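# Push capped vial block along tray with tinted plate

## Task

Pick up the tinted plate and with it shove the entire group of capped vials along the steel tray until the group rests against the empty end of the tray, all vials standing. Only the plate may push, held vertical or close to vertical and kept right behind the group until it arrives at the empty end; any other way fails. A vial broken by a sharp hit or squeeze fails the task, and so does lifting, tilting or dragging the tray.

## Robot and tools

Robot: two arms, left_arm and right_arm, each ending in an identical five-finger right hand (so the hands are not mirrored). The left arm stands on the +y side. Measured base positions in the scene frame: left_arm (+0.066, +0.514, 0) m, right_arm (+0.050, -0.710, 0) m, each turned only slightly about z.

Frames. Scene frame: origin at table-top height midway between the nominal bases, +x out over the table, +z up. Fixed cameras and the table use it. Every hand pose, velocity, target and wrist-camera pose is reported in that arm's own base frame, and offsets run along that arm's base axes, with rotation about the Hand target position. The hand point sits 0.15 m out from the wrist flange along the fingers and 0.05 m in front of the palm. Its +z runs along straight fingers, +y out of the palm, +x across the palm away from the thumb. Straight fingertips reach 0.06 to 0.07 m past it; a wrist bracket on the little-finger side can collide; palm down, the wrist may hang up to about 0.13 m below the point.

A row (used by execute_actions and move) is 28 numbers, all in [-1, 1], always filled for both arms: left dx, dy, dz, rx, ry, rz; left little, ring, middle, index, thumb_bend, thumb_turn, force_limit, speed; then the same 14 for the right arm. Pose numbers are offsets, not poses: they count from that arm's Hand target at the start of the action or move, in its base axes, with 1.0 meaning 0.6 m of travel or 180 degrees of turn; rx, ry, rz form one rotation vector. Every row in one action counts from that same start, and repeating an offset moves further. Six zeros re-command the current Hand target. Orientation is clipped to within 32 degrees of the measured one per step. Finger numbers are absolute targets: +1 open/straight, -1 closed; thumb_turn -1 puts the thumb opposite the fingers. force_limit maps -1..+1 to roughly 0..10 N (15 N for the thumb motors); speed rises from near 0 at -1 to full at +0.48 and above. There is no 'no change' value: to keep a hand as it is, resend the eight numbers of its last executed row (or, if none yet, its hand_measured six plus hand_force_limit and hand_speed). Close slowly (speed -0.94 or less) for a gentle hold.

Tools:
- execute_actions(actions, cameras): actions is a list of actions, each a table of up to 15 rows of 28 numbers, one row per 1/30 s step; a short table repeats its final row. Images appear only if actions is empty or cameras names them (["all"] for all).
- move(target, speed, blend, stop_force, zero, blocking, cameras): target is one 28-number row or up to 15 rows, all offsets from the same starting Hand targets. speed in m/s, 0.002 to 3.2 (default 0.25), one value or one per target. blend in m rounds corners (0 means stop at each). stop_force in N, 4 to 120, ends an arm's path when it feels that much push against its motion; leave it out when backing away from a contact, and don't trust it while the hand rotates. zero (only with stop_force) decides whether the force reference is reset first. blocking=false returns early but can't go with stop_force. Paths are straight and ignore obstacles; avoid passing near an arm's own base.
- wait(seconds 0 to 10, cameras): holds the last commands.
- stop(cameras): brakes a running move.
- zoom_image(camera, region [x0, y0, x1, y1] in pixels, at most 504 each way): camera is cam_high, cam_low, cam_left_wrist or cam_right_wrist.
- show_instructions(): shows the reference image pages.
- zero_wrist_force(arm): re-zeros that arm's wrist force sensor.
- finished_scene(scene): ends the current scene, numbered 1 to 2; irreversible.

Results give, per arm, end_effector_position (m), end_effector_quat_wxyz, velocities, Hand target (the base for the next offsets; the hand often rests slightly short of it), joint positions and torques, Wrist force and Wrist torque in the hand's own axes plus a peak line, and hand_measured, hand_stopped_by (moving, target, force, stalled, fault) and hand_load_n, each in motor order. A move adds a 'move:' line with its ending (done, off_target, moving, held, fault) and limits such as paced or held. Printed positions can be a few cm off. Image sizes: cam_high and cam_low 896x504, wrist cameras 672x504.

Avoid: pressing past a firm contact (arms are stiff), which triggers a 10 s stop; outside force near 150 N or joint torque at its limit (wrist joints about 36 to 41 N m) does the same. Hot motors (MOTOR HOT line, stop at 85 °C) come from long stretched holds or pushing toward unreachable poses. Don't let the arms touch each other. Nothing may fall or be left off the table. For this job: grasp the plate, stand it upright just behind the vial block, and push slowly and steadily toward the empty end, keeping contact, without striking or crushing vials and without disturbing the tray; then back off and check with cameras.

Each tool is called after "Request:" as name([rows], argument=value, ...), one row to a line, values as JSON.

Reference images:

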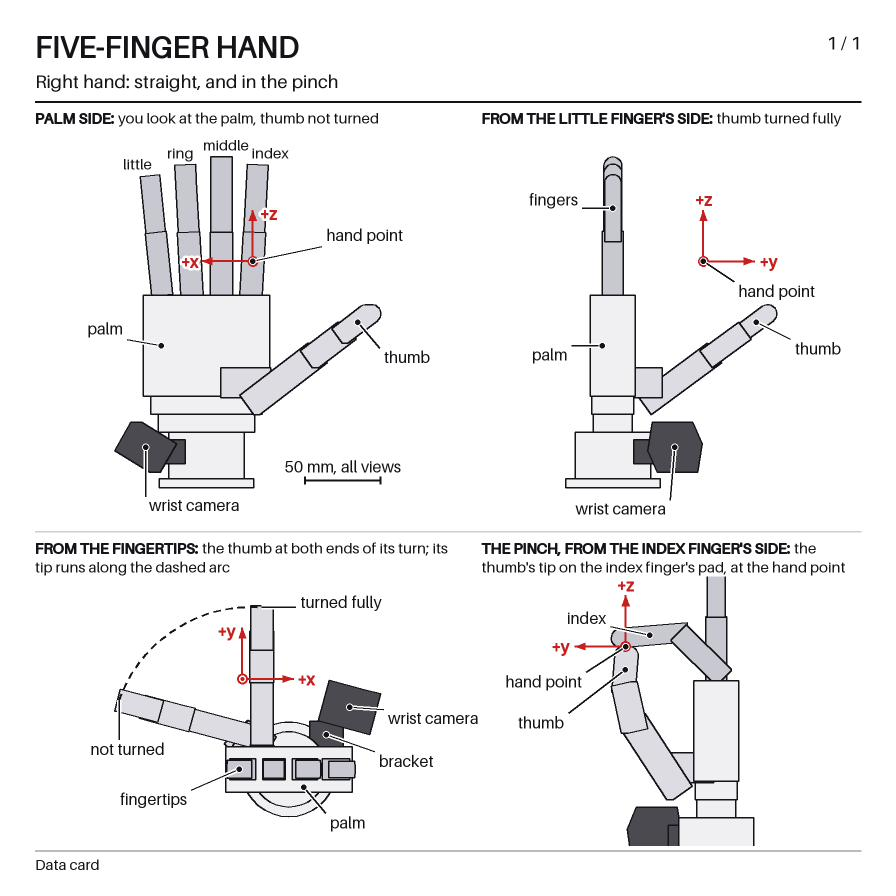

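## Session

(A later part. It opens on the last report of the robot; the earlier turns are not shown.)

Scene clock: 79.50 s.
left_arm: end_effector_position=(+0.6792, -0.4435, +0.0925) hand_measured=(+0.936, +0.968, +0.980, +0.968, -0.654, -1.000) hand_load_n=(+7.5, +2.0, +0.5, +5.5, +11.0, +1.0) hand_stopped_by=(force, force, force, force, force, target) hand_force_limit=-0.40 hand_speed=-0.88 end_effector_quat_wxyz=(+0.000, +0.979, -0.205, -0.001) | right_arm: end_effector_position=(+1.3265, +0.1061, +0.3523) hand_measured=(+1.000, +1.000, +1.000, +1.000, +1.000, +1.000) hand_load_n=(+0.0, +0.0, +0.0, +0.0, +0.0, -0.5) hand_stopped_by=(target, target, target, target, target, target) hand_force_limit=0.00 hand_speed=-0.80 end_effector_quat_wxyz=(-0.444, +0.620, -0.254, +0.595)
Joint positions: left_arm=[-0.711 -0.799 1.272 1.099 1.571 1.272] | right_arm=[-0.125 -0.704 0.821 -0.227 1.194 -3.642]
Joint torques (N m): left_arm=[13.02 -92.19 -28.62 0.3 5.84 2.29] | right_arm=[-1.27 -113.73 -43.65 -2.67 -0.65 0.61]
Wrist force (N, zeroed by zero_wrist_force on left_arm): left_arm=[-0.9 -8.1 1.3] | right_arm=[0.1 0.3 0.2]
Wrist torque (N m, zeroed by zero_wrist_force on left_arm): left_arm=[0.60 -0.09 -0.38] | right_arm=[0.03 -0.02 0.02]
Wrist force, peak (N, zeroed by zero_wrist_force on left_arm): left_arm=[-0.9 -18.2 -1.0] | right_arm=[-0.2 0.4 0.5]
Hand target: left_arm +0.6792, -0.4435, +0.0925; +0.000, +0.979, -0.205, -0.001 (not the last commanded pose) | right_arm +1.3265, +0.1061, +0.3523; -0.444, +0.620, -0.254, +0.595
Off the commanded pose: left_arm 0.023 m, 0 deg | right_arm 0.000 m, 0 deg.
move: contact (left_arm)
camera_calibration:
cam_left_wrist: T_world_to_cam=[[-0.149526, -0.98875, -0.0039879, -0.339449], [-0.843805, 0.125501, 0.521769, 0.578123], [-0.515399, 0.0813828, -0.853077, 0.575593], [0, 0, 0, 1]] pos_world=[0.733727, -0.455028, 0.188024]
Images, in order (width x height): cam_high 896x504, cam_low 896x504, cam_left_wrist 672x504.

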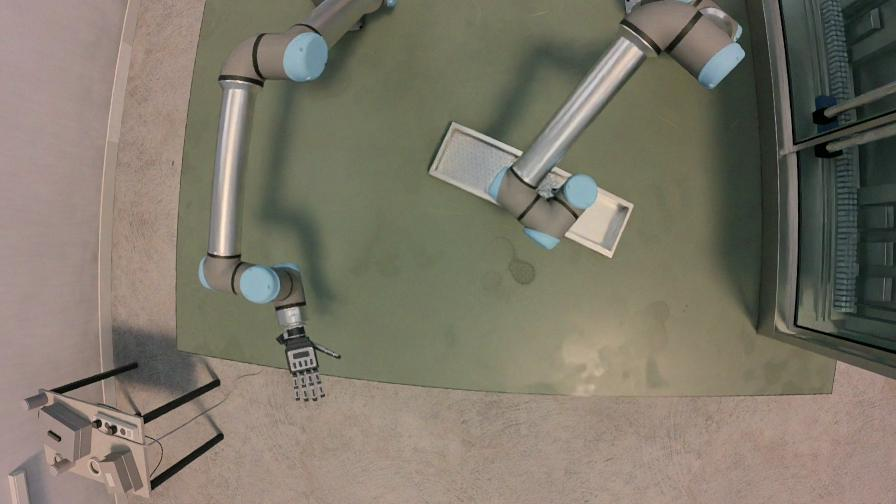

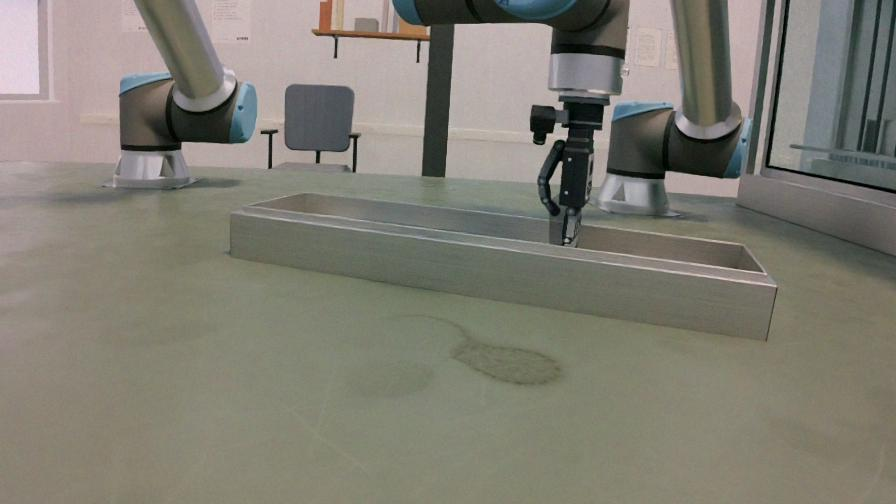

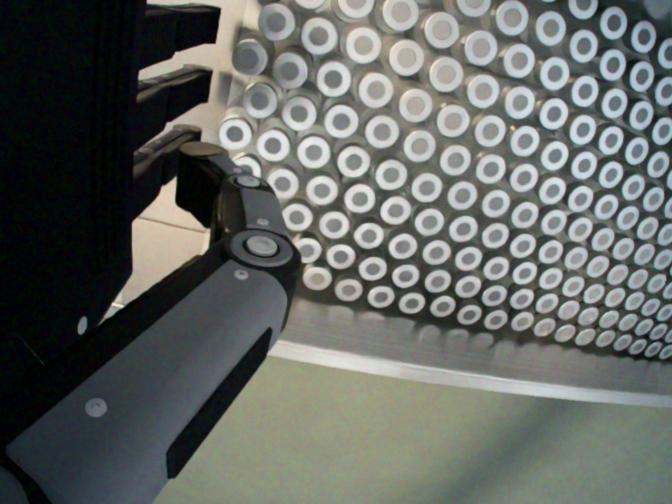

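Request:
move(target=[-0.0067,-0.0153,0,0,0,0, 0.4,0.4,0.4,0.4,-1,-1,-0.4,-0.88, 0,0,0,0,0,0, 1,1,1,1,1,1,0,-0.8], speed=0.006, stop_force=10, cameras=["cam_left_wrist","cam_high"])

Request:
zoom_image(camera="cam_high", region=[420, 110, 490, 180])

Scene clock: 81.43 s.
left_arm: end_effector_position=(+0.6789, -0.4440, +0.0925) hand_measured=(+0.936, +0.968, +0.980, +0.968, -0.654, -1.000) hand_load_n=(+10.0, +4.5, +3.0, +9.0, +10.5, +1.0) hand_stopped_by=(force, force, force, force, force, target) hand_force_limit=-0.40 hand_speed=-0.88 end_effector_quat_wxyz=(+0.000, +0.979, -0.205, -0.001) | right_arm: end_effector_position=(+1.3265, +0.1061, +0.3523) hand_measured=(+1.000, +1.000, +1.000, +1.000, +1.000, +1.000) hand_load_n=(+0.0, +0.0, +0.0, +0.0, +0.0, +0.0) hand_stopped_by=(target, target, target, target, target, target) hand_force_limit=0.00 hand_speed=-0.80 end_effector_quat_wxyz=(-0.444, +0.620, -0.254, +0.595)
Joint positions: left_arm=[-0.712 -0.799 1.272 1.099 1.571 1.271] | right_arm=[-0.125 -0.704 0.821 -0.227 1.194 -3.642]
Joint torques (N m): left_arm=[3.7 -90.27 -31.33 3.86 6.19 2.16] | right_arm=[0.79 -113.79 -43.6 -2.46 -0.79 0.91]
Wrist force (N, zeroed by zero_wrist_force on left_arm): left_arm=[-1.9 -17.3 -1.0] | right_arm=[-0.1 -0.1 0.0]
Wrist torque (N m, zeroed by zero_wrist_force on left_arm): left_arm=[1.35 -0.04 -0.71] | right_arm=[-0.01 0.01 0.00]
Wrist force, peak (N, zeroed by zero_wrist_force on left_arm): left_arm=[-1.4 -22.1 -3.1] | right_arm=[-0.1 0.8 0.1]
Hand target: left_arm +0.6789, -0.4440, +0.0925; +0.000, +0.979, -0.205, -0.001 (not the last commanded pose) | right_arm +1.3265, +0.1061, +0.3523; -0.444, +0.620, -0.254, +0.595
Off the commanded pose: left_arm 0.009 m, 0 deg | right_arm 0.000 m, 0 deg.
move: contact (left_arm)
camera_calibration:
cam_left_wrist: T_world_to_cam=[[-0.149391, -0.98877, -0.00395624, -0.340087], [-0.843825, 0.125404, 0.521759, 0.57799], [-0.515404, 0.0812844, -0.853084, 0.57549], [0, 0, 0, 1]] pos_world=[0.733527, -0.455529, 0.188024]
Images, in order (width x height): cam_high 896x504, cam_left_wrist 672x504.

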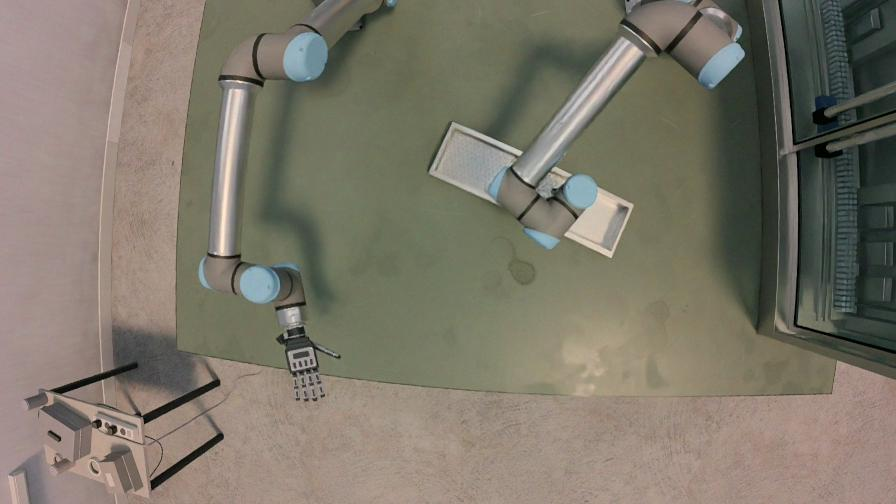

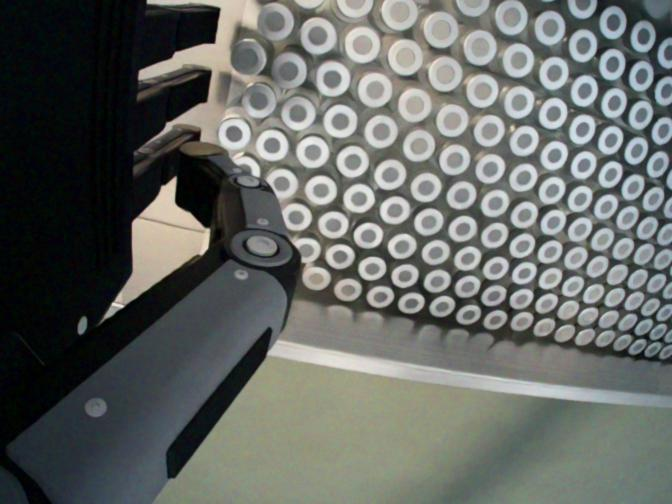

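Scaled by 7.200 from the camera's 896x504 image, which has a finer 1280x720 frame.

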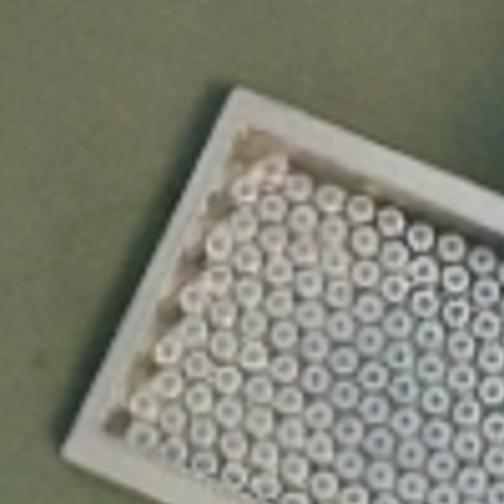

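Request:
move([
  [0.0102,0.0228,0,0,0,0, 0.4,0.4,0.4,0.4,-1,-1,-0.4,-0.88, 0,0,0,0,0,0, 1,1,1,1,1,1,0,-0.8],
  [0.0102,0.0228,0.19,0,0,0, 0.4,0.4,0.4,0.4,-1,-1,-0.4,-0.88, 0,0,0,0,0,0, 1,1,1,1,1,1,0,-0.8],
  [0.169,0.3855,0.1792,0.0407,-0.0178,0, 0.4,0.4,0.4,0.4,-1,-1,-0.4,-0.88, 0,0,0,0,0,0, 1,1,1,1,1,1,0,-0.8],
], speed=[0.02,0.1,0.2], blend=[0.002,0.03,0], cameras=["cam_left_wrist","cam_high","cam_low"])

Request:
zoom_image(camera="cam_high", region=[420, 110, 660, 270])

Request:
zoom_image(camera="cam_left_wrist", region=[250, 0, 672, 380])

Request:
zoom_image(camera="cam_low", region=[600, 60, 840, 340])

Scene clock: 86.87 s.
left_arm: end_effector_position=(+0.7802, -0.2129, +0.2000) hand_measured=(+0.936, +0.968, +0.980, +0.968, -0.654, -1.000) hand_load_n=(+2.5, +0.0, +0.0, -0.5, +12.0, +1.5) hand_stopped_by=(force, force, force, force, force, target) hand_force_limit=-0.40 hand_speed=-0.88 end_effector_quat_wxyz=(-0.069, +0.976, -0.204, +0.013) | right_arm: end_effector_position=(+1.3265, +0.1061, +0.3523) hand_measured=(+1.000, +1.000, +1.000, +1.000, +1.000, +1.000) hand_load_n=(+0.0, +0.0, +0.0, +0.0, +0.0, +0.0) hand_stopped_by=(target, target, target, target, target, target) hand_force_limit=0.00 hand_speed=-0.80 end_effector_quat_wxyz=(-0.444, +0.620, -0.254, +0.595)
Joint positions: left_arm=[-0.454 -0.859 1.167 1.271 1.431 1.529] | right_arm=[-0.125 -0.704 0.821 -0.227 1.194 -3.642]
Joint torques (N m): left_arm=[19.57 -74.23 -47.53 8.39 -2.77 3.16] | right_arm=[1 -116.05 -43.3 -2.26 -0.75 0.59]
Wrist force (N, zeroed by zero_wrist_force on left_arm): left_arm=[2.3 0.2 0.1] | right_arm=[-0.1 -0.2 0.3]
Wrist torque (N m, zeroed by zero_wrist_force on left_arm): left_arm=[-0.05 -0.35 -0.06] | right_arm=[-0.05 0.00 -0.01]
Wrist force, peak (N, zeroed by zero_wrist_force on left_arm): left_arm=[-2.2 -17.9 -1.0] | right_arm=[0.1 0.8 -0.2]
Hand target: left_arm +0.7803, -0.2127, +0.2000; -0.069, +0.976, -0.204, +0.013 | right_arm +1.3265, +0.1061, +0.3523; -0.444, +0.620, -0.254, +0.595
Off the commanded pose: left_arm 0.000 m, 0 deg | right_arm 0.000 m, 0 deg.
move: done
camera_calibration:
cam_left_wrist: T_world_to_cam=[[-0.145442, -0.979673, -0.138158, -0.0703309], [-0.871984, 0.0609559, 0.485724, 0.593846], [-0.467429, 0.191117, -0.863125, 0.688524], [0, 0, 0, 1]] pos_world=[0.829432, -0.236688, 0.296121]
Images, in order (width x height): cam_high 896x504, cam_low 896x504, cam_left_wrist 672x504.

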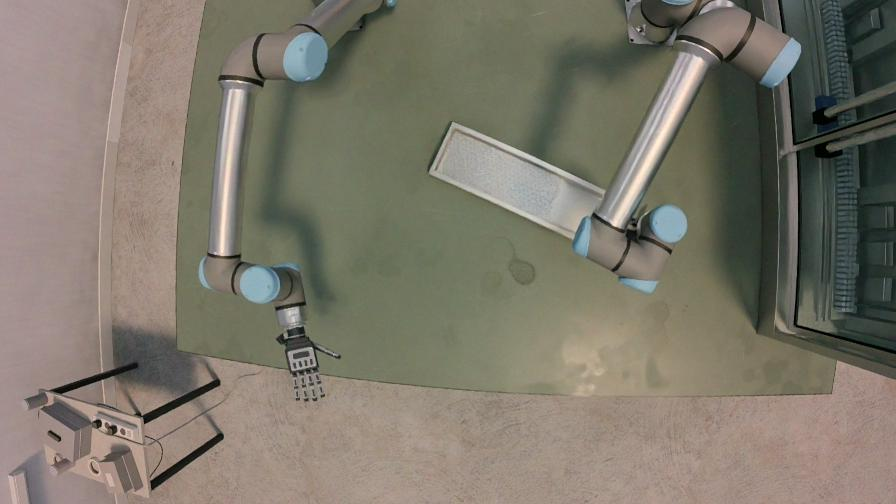

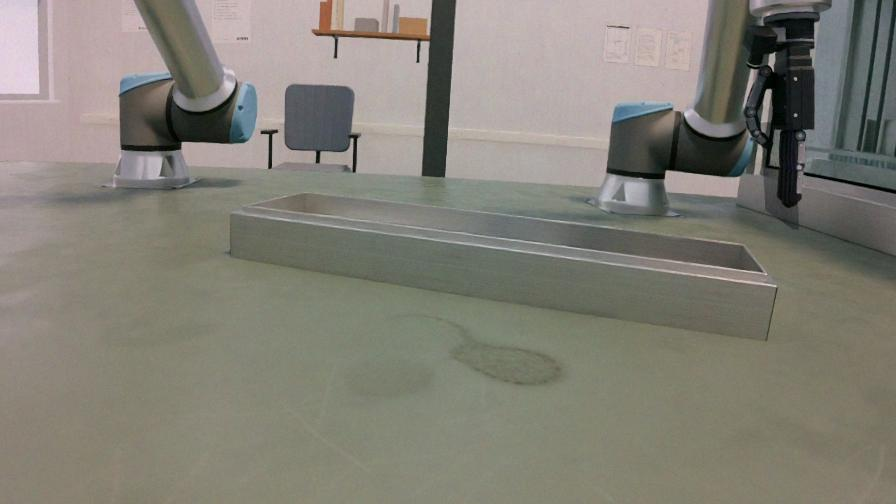

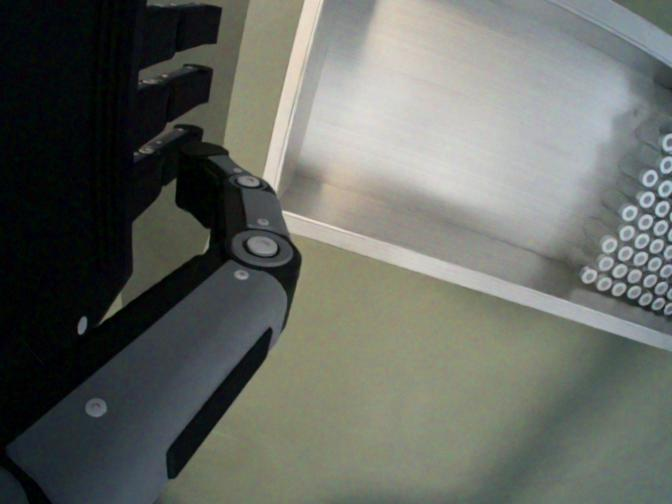

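Scaled by 2.100 from the camera's 896x504 image, which has a finer 1280x720 frame.

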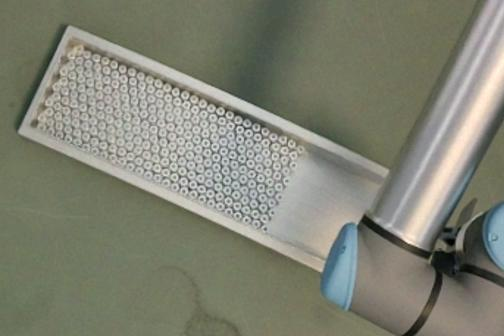

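Scaled by 1.194 from the camera's 672x504 image, which has a finer 960x720 frame.

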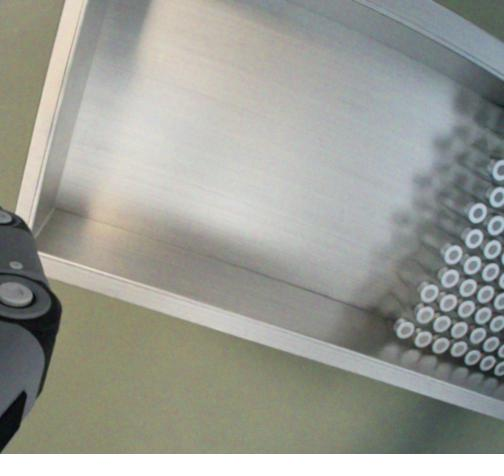

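Scaled by 1.800 from the camera's 896x504 image, which has a finer 1280x720 frame.

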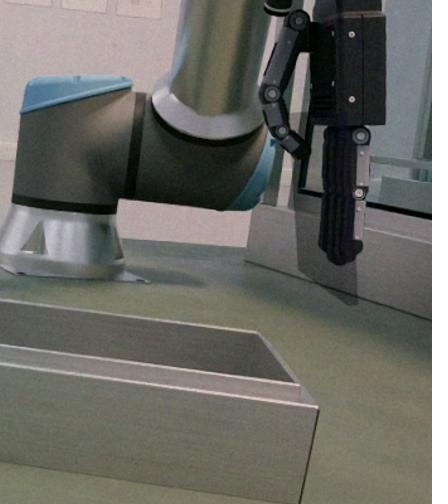

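Request:
move(target=[0.0027,0.0061,-0.19,0,0,0, 0.4,0.4,0.4,0.4,-1,-1,-0.4,-0.88, 0,0,0,0,0,0, 1,1,1,1,1,1,0,-0.8], speed=0.07, stop_force=8)

Request:
move(target=[0,0,-0.035,0,0,0, 0.4,0.4,0.4,0.4,-1,-1,-0.4,-0.88, 0,0,0,0,0,0, 1,1,1,1,1,1,0,-0.8], speed=0.01, stop_force=4, cameras=["cam_left_wrist","cam_low"])

Request:
zoom_image(camera="cam_left_wrist", region=[130, 0, 430, 300])

Request:
zoom_image(camera="cam_low", region=[680, 160, 860, 360])

Scene clock: 90.23 s.
left_arm: end_effector_position=(+0.7819, -0.2090, +0.0860) hand_measured=(+0.936, +0.968, +0.980, +0.968, -0.654, -1.000) hand_load_n=(+2.5, +0.0, +0.0, +0.0, +12.0, +1.0) hand_stopped_by=(force, force, force, force, force, target) hand_force_limit=-0.40 hand_speed=-0.88 end_effector_quat_wxyz=(-0.069, +0.976, -0.204, +0.013) | right_arm: end_effector_position=(+1.3265, +0.1061, +0.3523) hand_measured=(+1.000, +1.000, +1.000, +1.000, +1.000, +1.000) hand_load_n=(+0.0, +0.0, +0.0, +0.0, +0.0, +0.0) hand_stopped_by=(target, target, target, target, target, target) hand_force_limit=0.00 hand_speed=-0.80 end_effector_quat_wxyz=(-0.444, +0.620, -0.254, +0.595)
Joint positions: left_arm=[-0.448 -0.784 1.246 1.115 1.431 1.534] | right_arm=[-0.125 -0.704 0.821 -0.227 1.194 -3.642]
Joint torques (N m): left_arm=[21.16 -76.95 -24.69 0.18 -2.66 3.72] | right_arm=[3.37 -116.08 -43.7 -2.67 -1.01 0.44]
Wrist force (N, zeroed by zero_wrist_force on left_arm): left_arm=[2.5 0.7 0.1] | right_arm=[0.1 0.1 0.1]
Wrist torque (N m, zeroed by zero_wrist_force on left_arm): left_arm=[0.06 -0.38 0.01] | right_arm=[0.01 -0.02 0.02]
Wrist force, peak (N, zeroed by zero_wrist_force on left_arm): left_arm=[3.1 0.7 0.1] | right_arm=[0.5 0.4 -0.1]
Hand target: left_arm +0.7819, -0.2090, +0.0860; -0.069, +0.976, -0.204, +0.013 | right_arm +1.3265, +0.1061, +0.3523; -0.444, +0.620, -0.254, +0.595
Off the commanded pose: left_arm 0.000 m, 0 deg | right_arm 0.000 m, 0 deg.
move: done

Scene clock: 92.40 s.
left_arm: end_effector_position=(+0.7819, -0.2090, +0.0787) hand_measured=(+0.936, +0.968, +0.980, +0.968, -0.654, -1.000) hand_load_n=(+2.5, +0.0, +0.0, +2.0, +11.5, +1.5) hand_stopped_by=(force, force, force, force, force, target) hand_force_limit=-0.40 hand_speed=-0.88 end_effector_quat_wxyz=(-0.069, +0.976, -0.204, +0.013) | right_arm: end_effector_position=(+1.3265, +0.1061, +0.3523) hand_measured=(+1.000, +1.000, +1.000, +1.000, +1.000, +1.000) hand_load_n=(+0.0, +0.0, +0.0, +0.0, +0.0, +0.0) hand_stopped_by=(target, target, target, target, target, target) hand_force_limit=0.00 hand_speed=-0.80 end_effector_quat_wxyz=(-0.444, +0.620, -0.254, +0.595)
Joint positions: left_arm=[-0.448 -0.778 1.25 1.106 1.431 1.534] | right_arm=[-0.125 -0.704 0.821 -0.227 1.194 -3.642]
Joint torques (N m): left_arm=[19.39 -92.1 -44.86 5.64 -1.13 3.35] | right_arm=[3.3 -117.78 -42.86 -2.19 -0.66 0.69]
Wrist force (N, zeroed by zero_wrist_force on left_arm): left_arm=[2.7 -0.4 -1.2] | right_arm=[0.3 0.1 0.0]
Wrist torque (N m, zeroed by zero_wrist_force on left_arm): left_arm=[0.14 -0.31 0.10] | right_arm=[0.02 -0.05 0.03]
Wrist force, peak (N, zeroed by zero_wrist_force on left_arm): left_arm=[2.6 -1.8 -13.6] | right_arm=[-0.3 -0.5 0.3]
Hand target: left_arm +0.7819, -0.2090, +0.0787; -0.069, +0.976, -0.204, +0.013 (not the last commanded pose) | right_arm +1.3265, +0.1061, +0.3523; -0.444, +0.620, -0.254, +0.595
Off the commanded pose: left_arm 0.014 m, 0 deg | right_arm 0.000 m, 0 deg.
move: contact (left_arm)
camera_calibration:
cam_left_wrist: T_world_to_cam=[[-0.145404, -0.97966, -0.138291, -0.0830271], [-0.871995, 0.0608593, 0.485716, 0.653997], [-0.467421, 0.191214, -0.863108, 0.583889], [0, 0, 0, 1]] pos_world=[0.831132, -0.232788, 0.17482]
Images, in order (width x height): cam_low 896x504, cam_left_wrist 672x504.

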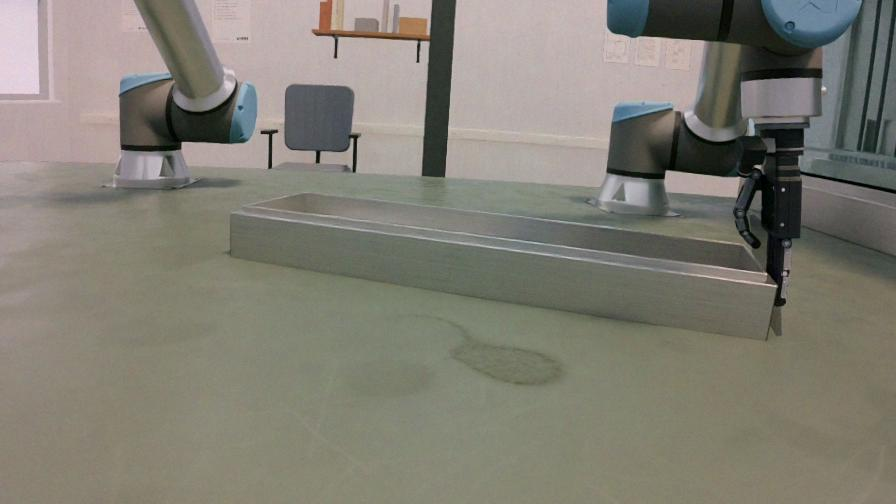

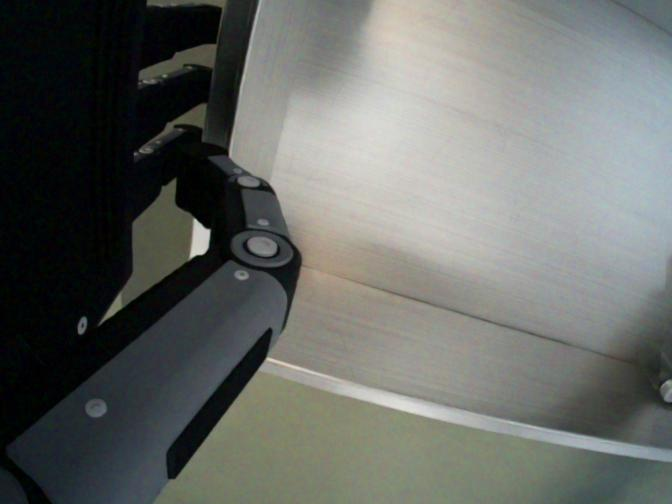

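Scaled by 1.680 from the camera's 672x504 image, which has a finer 960x720 frame.

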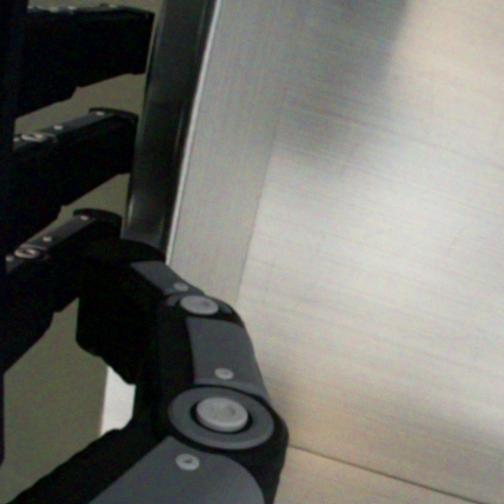

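Scaled by 2.520 from the camera's 896x504 image, which has a finer 1280x720 frame.

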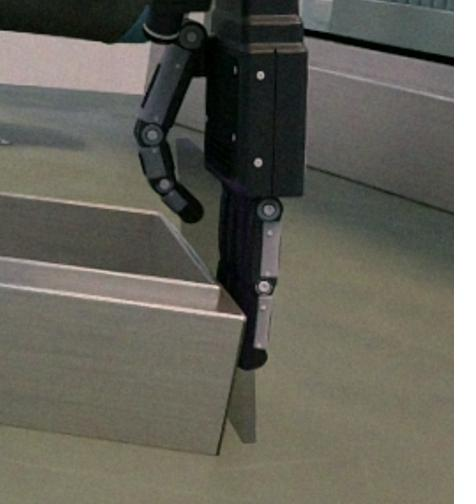

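Request:
move([
  [0,0,0,0,0,0, 1,1,1,1,-0.5,-1,-0.4,-0.6, 0,0,0,0,0,0, 1,1,1,1,1,1,0,-0.8],
  [0,0,0,0,0,0, 1,1,1,1,1,-1,-0.4,0, 0,0,0,0,0,0, 1,1,1,1,1,1,0,-0.8],
], speed=0.05, cameras=["cam_left_wrist","cam_low"])

Request:
zoom_image(camera="cam_low", region=[680, 160, 860, 360])

Scene clock: 94.77 s.
left_arm: end_effector_position=(+0.7819, -0.2090, +0.0787) hand_measured=(+1.000, +1.000, +1.000, +1.000, +1.000, -1.000) hand_load_n=(+0.0, +0.0, +0.0, +0.0, +0.0, +0.0) hand_stopped_by=(target, target, target, target, target, target) hand_force_limit=-0.40 hand_speed=0.00 end_effector_quat_wxyz=(-0.069, +0.976, -0.204, +0.013) | right_arm: end_effector_position=(+1.3265, +0.1061, +0.3523) hand_measured=(+1.000, +1.000, +1.000, +1.000, +1.000, +1.000) hand_load_n=(+0.0, +0.0, +0.0, +0.0, +0.0, +0.0) hand_stopped_by=(target, target, target, target, target, target) hand_force_limit=0.00 hand_speed=-0.80 end_effector_quat_wxyz=(-0.444, +0.620, -0.254, +0.595)
Joint positions: left_arm=[-0.448 -0.778 1.25 1.106 1.431 1.534] | right_arm=[-0.125 -0.704 0.821 -0.227 1.194 -3.642]
Joint torques (N m): left_arm=[18.83 -92.34 -42.44 5.58 -0.21 3.08] | right_arm=[1.9 -114.18 -42.92 -2.21 -0.78 0.93]
Wrist force (N, zeroed by zero_wrist_force on left_arm): left_arm=[2.9 0.1 -1.3] | right_arm=[0.1 0.1 0.1]
Wrist torque (N m, zeroed by zero_wrist_force on left_arm): left_arm=[0.14 -0.38 0.02] | right_arm=[0.00 -0.01 0.01]
Wrist force, peak (N, zeroed by zero_wrist_force on left_arm): left_arm=[3.0 0.1 -1.7] | right_arm=[-0.1 0.5 0.4]
Hand target: left_arm +0.7819, -0.2090, +0.0787; -0.069, +0.976, -0.204, +0.013 | right_arm +1.3265, +0.1061, +0.3523; -0.444, +0.620, -0.254, +0.595
Off the commanded pose: left_arm 0.000 m, 0 deg | right_arm 0.000 m, 0 deg.
move: done
camera_calibration:
cam_left_wrist: T_world_to_cam=[[-0.145404, -0.97966, -0.138291, -0.0830271], [-0.871995, 0.0608593, 0.485716, 0.653997], [-0.467421, 0.191214, -0.863108, 0.583889], [0, 0, 0, 1]] pos_world=[0.831132, -0.232788, 0.17482]
Images, in order (width x height): cam_low 896x504, cam_left_wrist 672x504.

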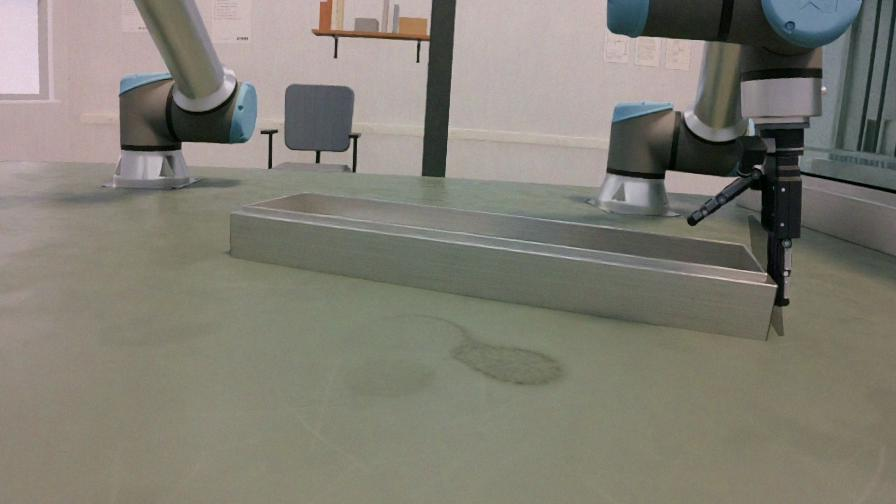

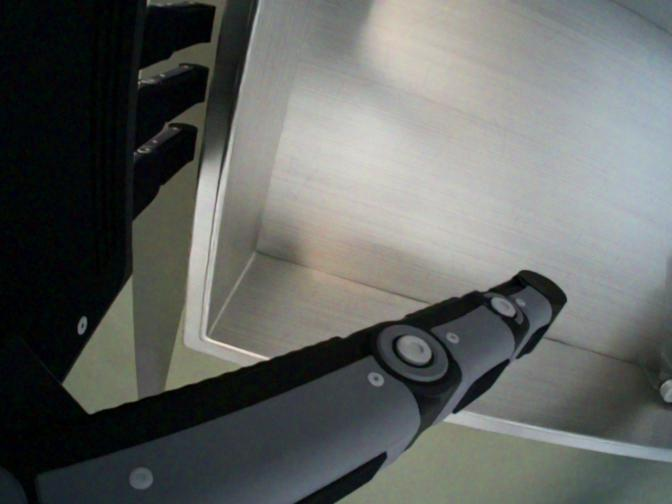

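Scaled by 2.520 from the camera's 896x504 image, which has a finer 1280x720 frame.

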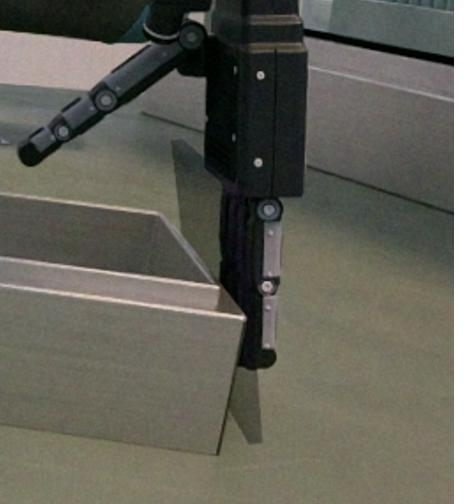

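Request:
move([
  [0.0136,0.0305,0,0,0,0, 1,1,1,1,1,-1,-0.4,0, 0,0,0,0,0,0, 1,1,1,1,1,1,0,-0.8],
  [0.0136,0.0305,0.3,0,0,0, 1,1,1,1,1,-1,-0.4,0, 0,0,0,0,0,0, 1,1,1,1,1,1,0,-0.8],
], speed=[0.04,0.2], blend=[0.005,0], cameras=["cam_left_wrist","cam_low","cam_high"])

Request:
zoom_image(camera="cam_high", region=[420, 110, 660, 270])

Request:
zoom_image(camera="cam_low", region=[680, 160, 860, 360])

Scene clock: 97.03 s.
left_arm: end_effector_position=(+0.7901, -0.1906, +0.2585) hand_measured=(+1.000, +1.000, +1.000, +1.000, +1.000, -1.000) hand_load_n=(+0.0, +0.0, +0.0, +0.0, +0.0, +0.0) hand_stopped_by=(target, target, target, target, target, target) hand_force_limit=-0.40 hand_speed=0.00 end_effector_quat_wxyz=(-0.069, +0.976, -0.204, +0.013) | right_arm: end_effector_position=(+1.3265, +0.1061, +0.3523) hand_measured=(+1.000, +1.000, +1.000, +1.000, +1.000, +1.000) hand_load_n=(+0.0, +0.0, +0.0, +0.0, +0.0, +0.0) hand_stopped_by=(target, target, target, target, target, target) hand_force_limit=0.00 hand_speed=-0.80 end_effector_quat_wxyz=(-0.444, +0.620, -0.254, +0.595)
Joint positions: left_arm=[-0.424 -0.879 1.093 1.36 1.431 1.559] | right_arm=[-0.125 -0.704 0.821 -0.227 1.194 -3.642]
Joint torques (N m): left_arm=[7.51 -90.83 -49.32 8.17 0.63 -0.48] | right_arm=[3.1 -115.7 -42.84 -2.18 -0.82 0.6]
Wrist force (N, zeroed by zero_wrist_force on left_arm): left_arm=[2.3 0.7 -1.0] | right_arm=[0.0 0.0 0.2]
Wrist torque (N m, zeroed by zero_wrist_force on left_arm): left_arm=[0.15 -0.25 0.00] | right_arm=[-0.01 -0.01 0.01]
Wrist force, peak (N, zeroed by zero_wrist_force on left_arm): left_arm=[2.7 0.2 -2.3] | right_arm=[0.3 0.6 0.2]
Hand target: left_arm +0.7901, -0.1907, +0.2587; -0.069, +0.976, -0.204, +0.013 | right_arm +1.3265, +0.1061, +0.3523; -0.444, +0.620, -0.254, +0.595
Off the commanded pose: left_arm 0.000 m, 0 deg | right_arm 0.000 m, 0 deg.
move: done
camera_calibration:
cam_left_wrist: T_world_to_cam=[[-0.145397, -0.979658, -0.138311, -0.0390408], [-0.872038, 0.0608606, 0.48564, 0.572766], [-0.467343, 0.191223, -0.863148, 0.739361], [0, 0, 0, 1]] pos_world=[0.839332, -0.214488, 0.35462]
Images, in order (width x height): cam_high 896x504, cam_low 896x504, cam_left_wrist 672x504.

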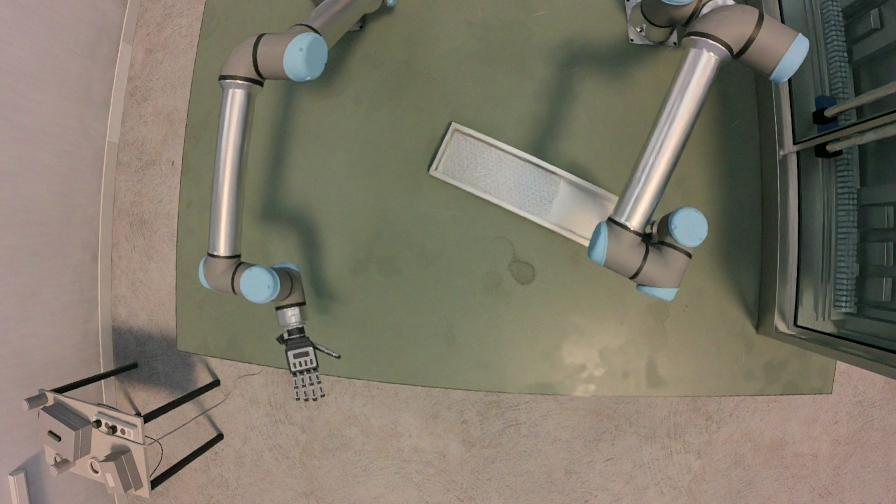

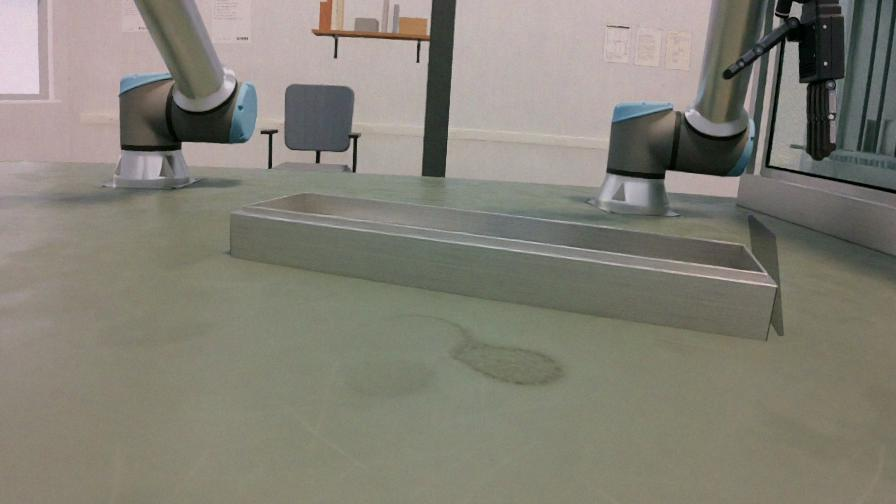

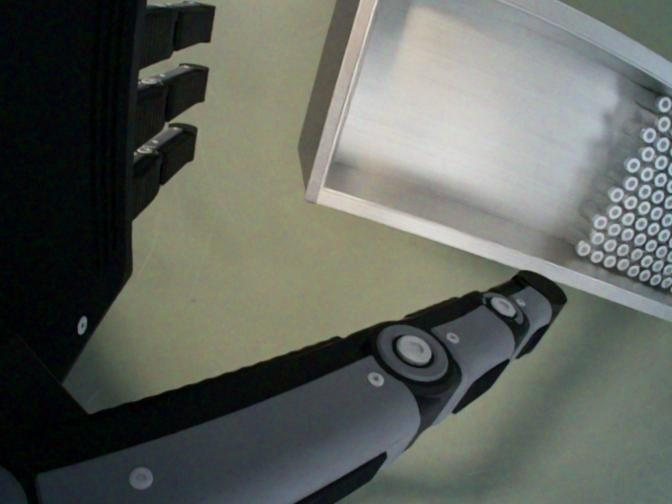

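Scaled by 2.100 from the camera's 896x504 image, which has a finer 1280x720 frame.

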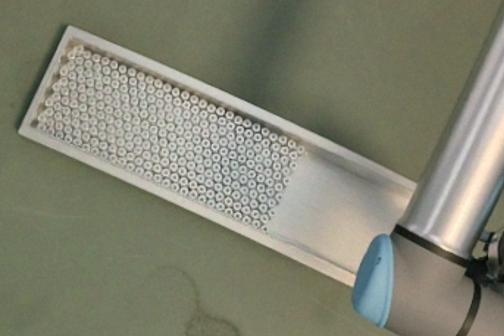

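Scaled by 2.520 from the camera's 896x504 image, which has a finer 1280x720 frame.

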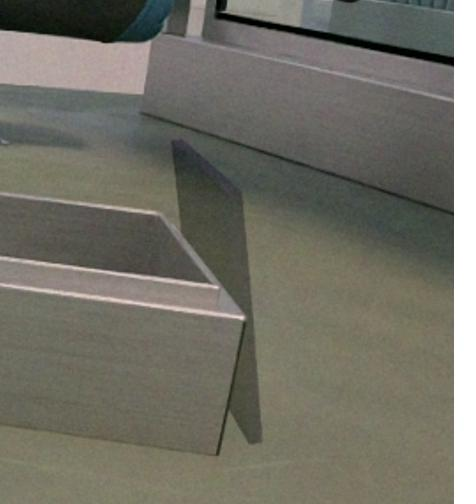

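Request:
zoom_image(camera="cam_high", region=[425, 115, 485, 185])

Scaled by 7.200 from the camera's 896x504 image, which has a finer 1280x720 frame.

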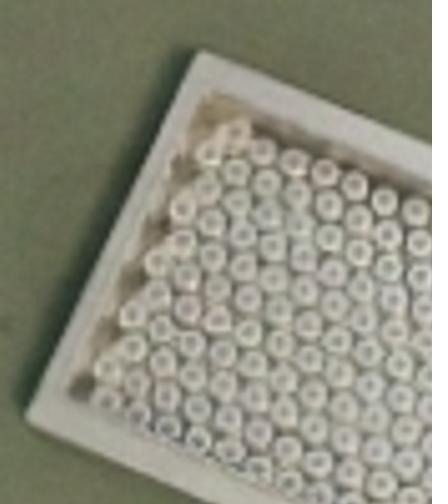

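Request:
finished_scene(scene=1)

The scene is finished: the task was done.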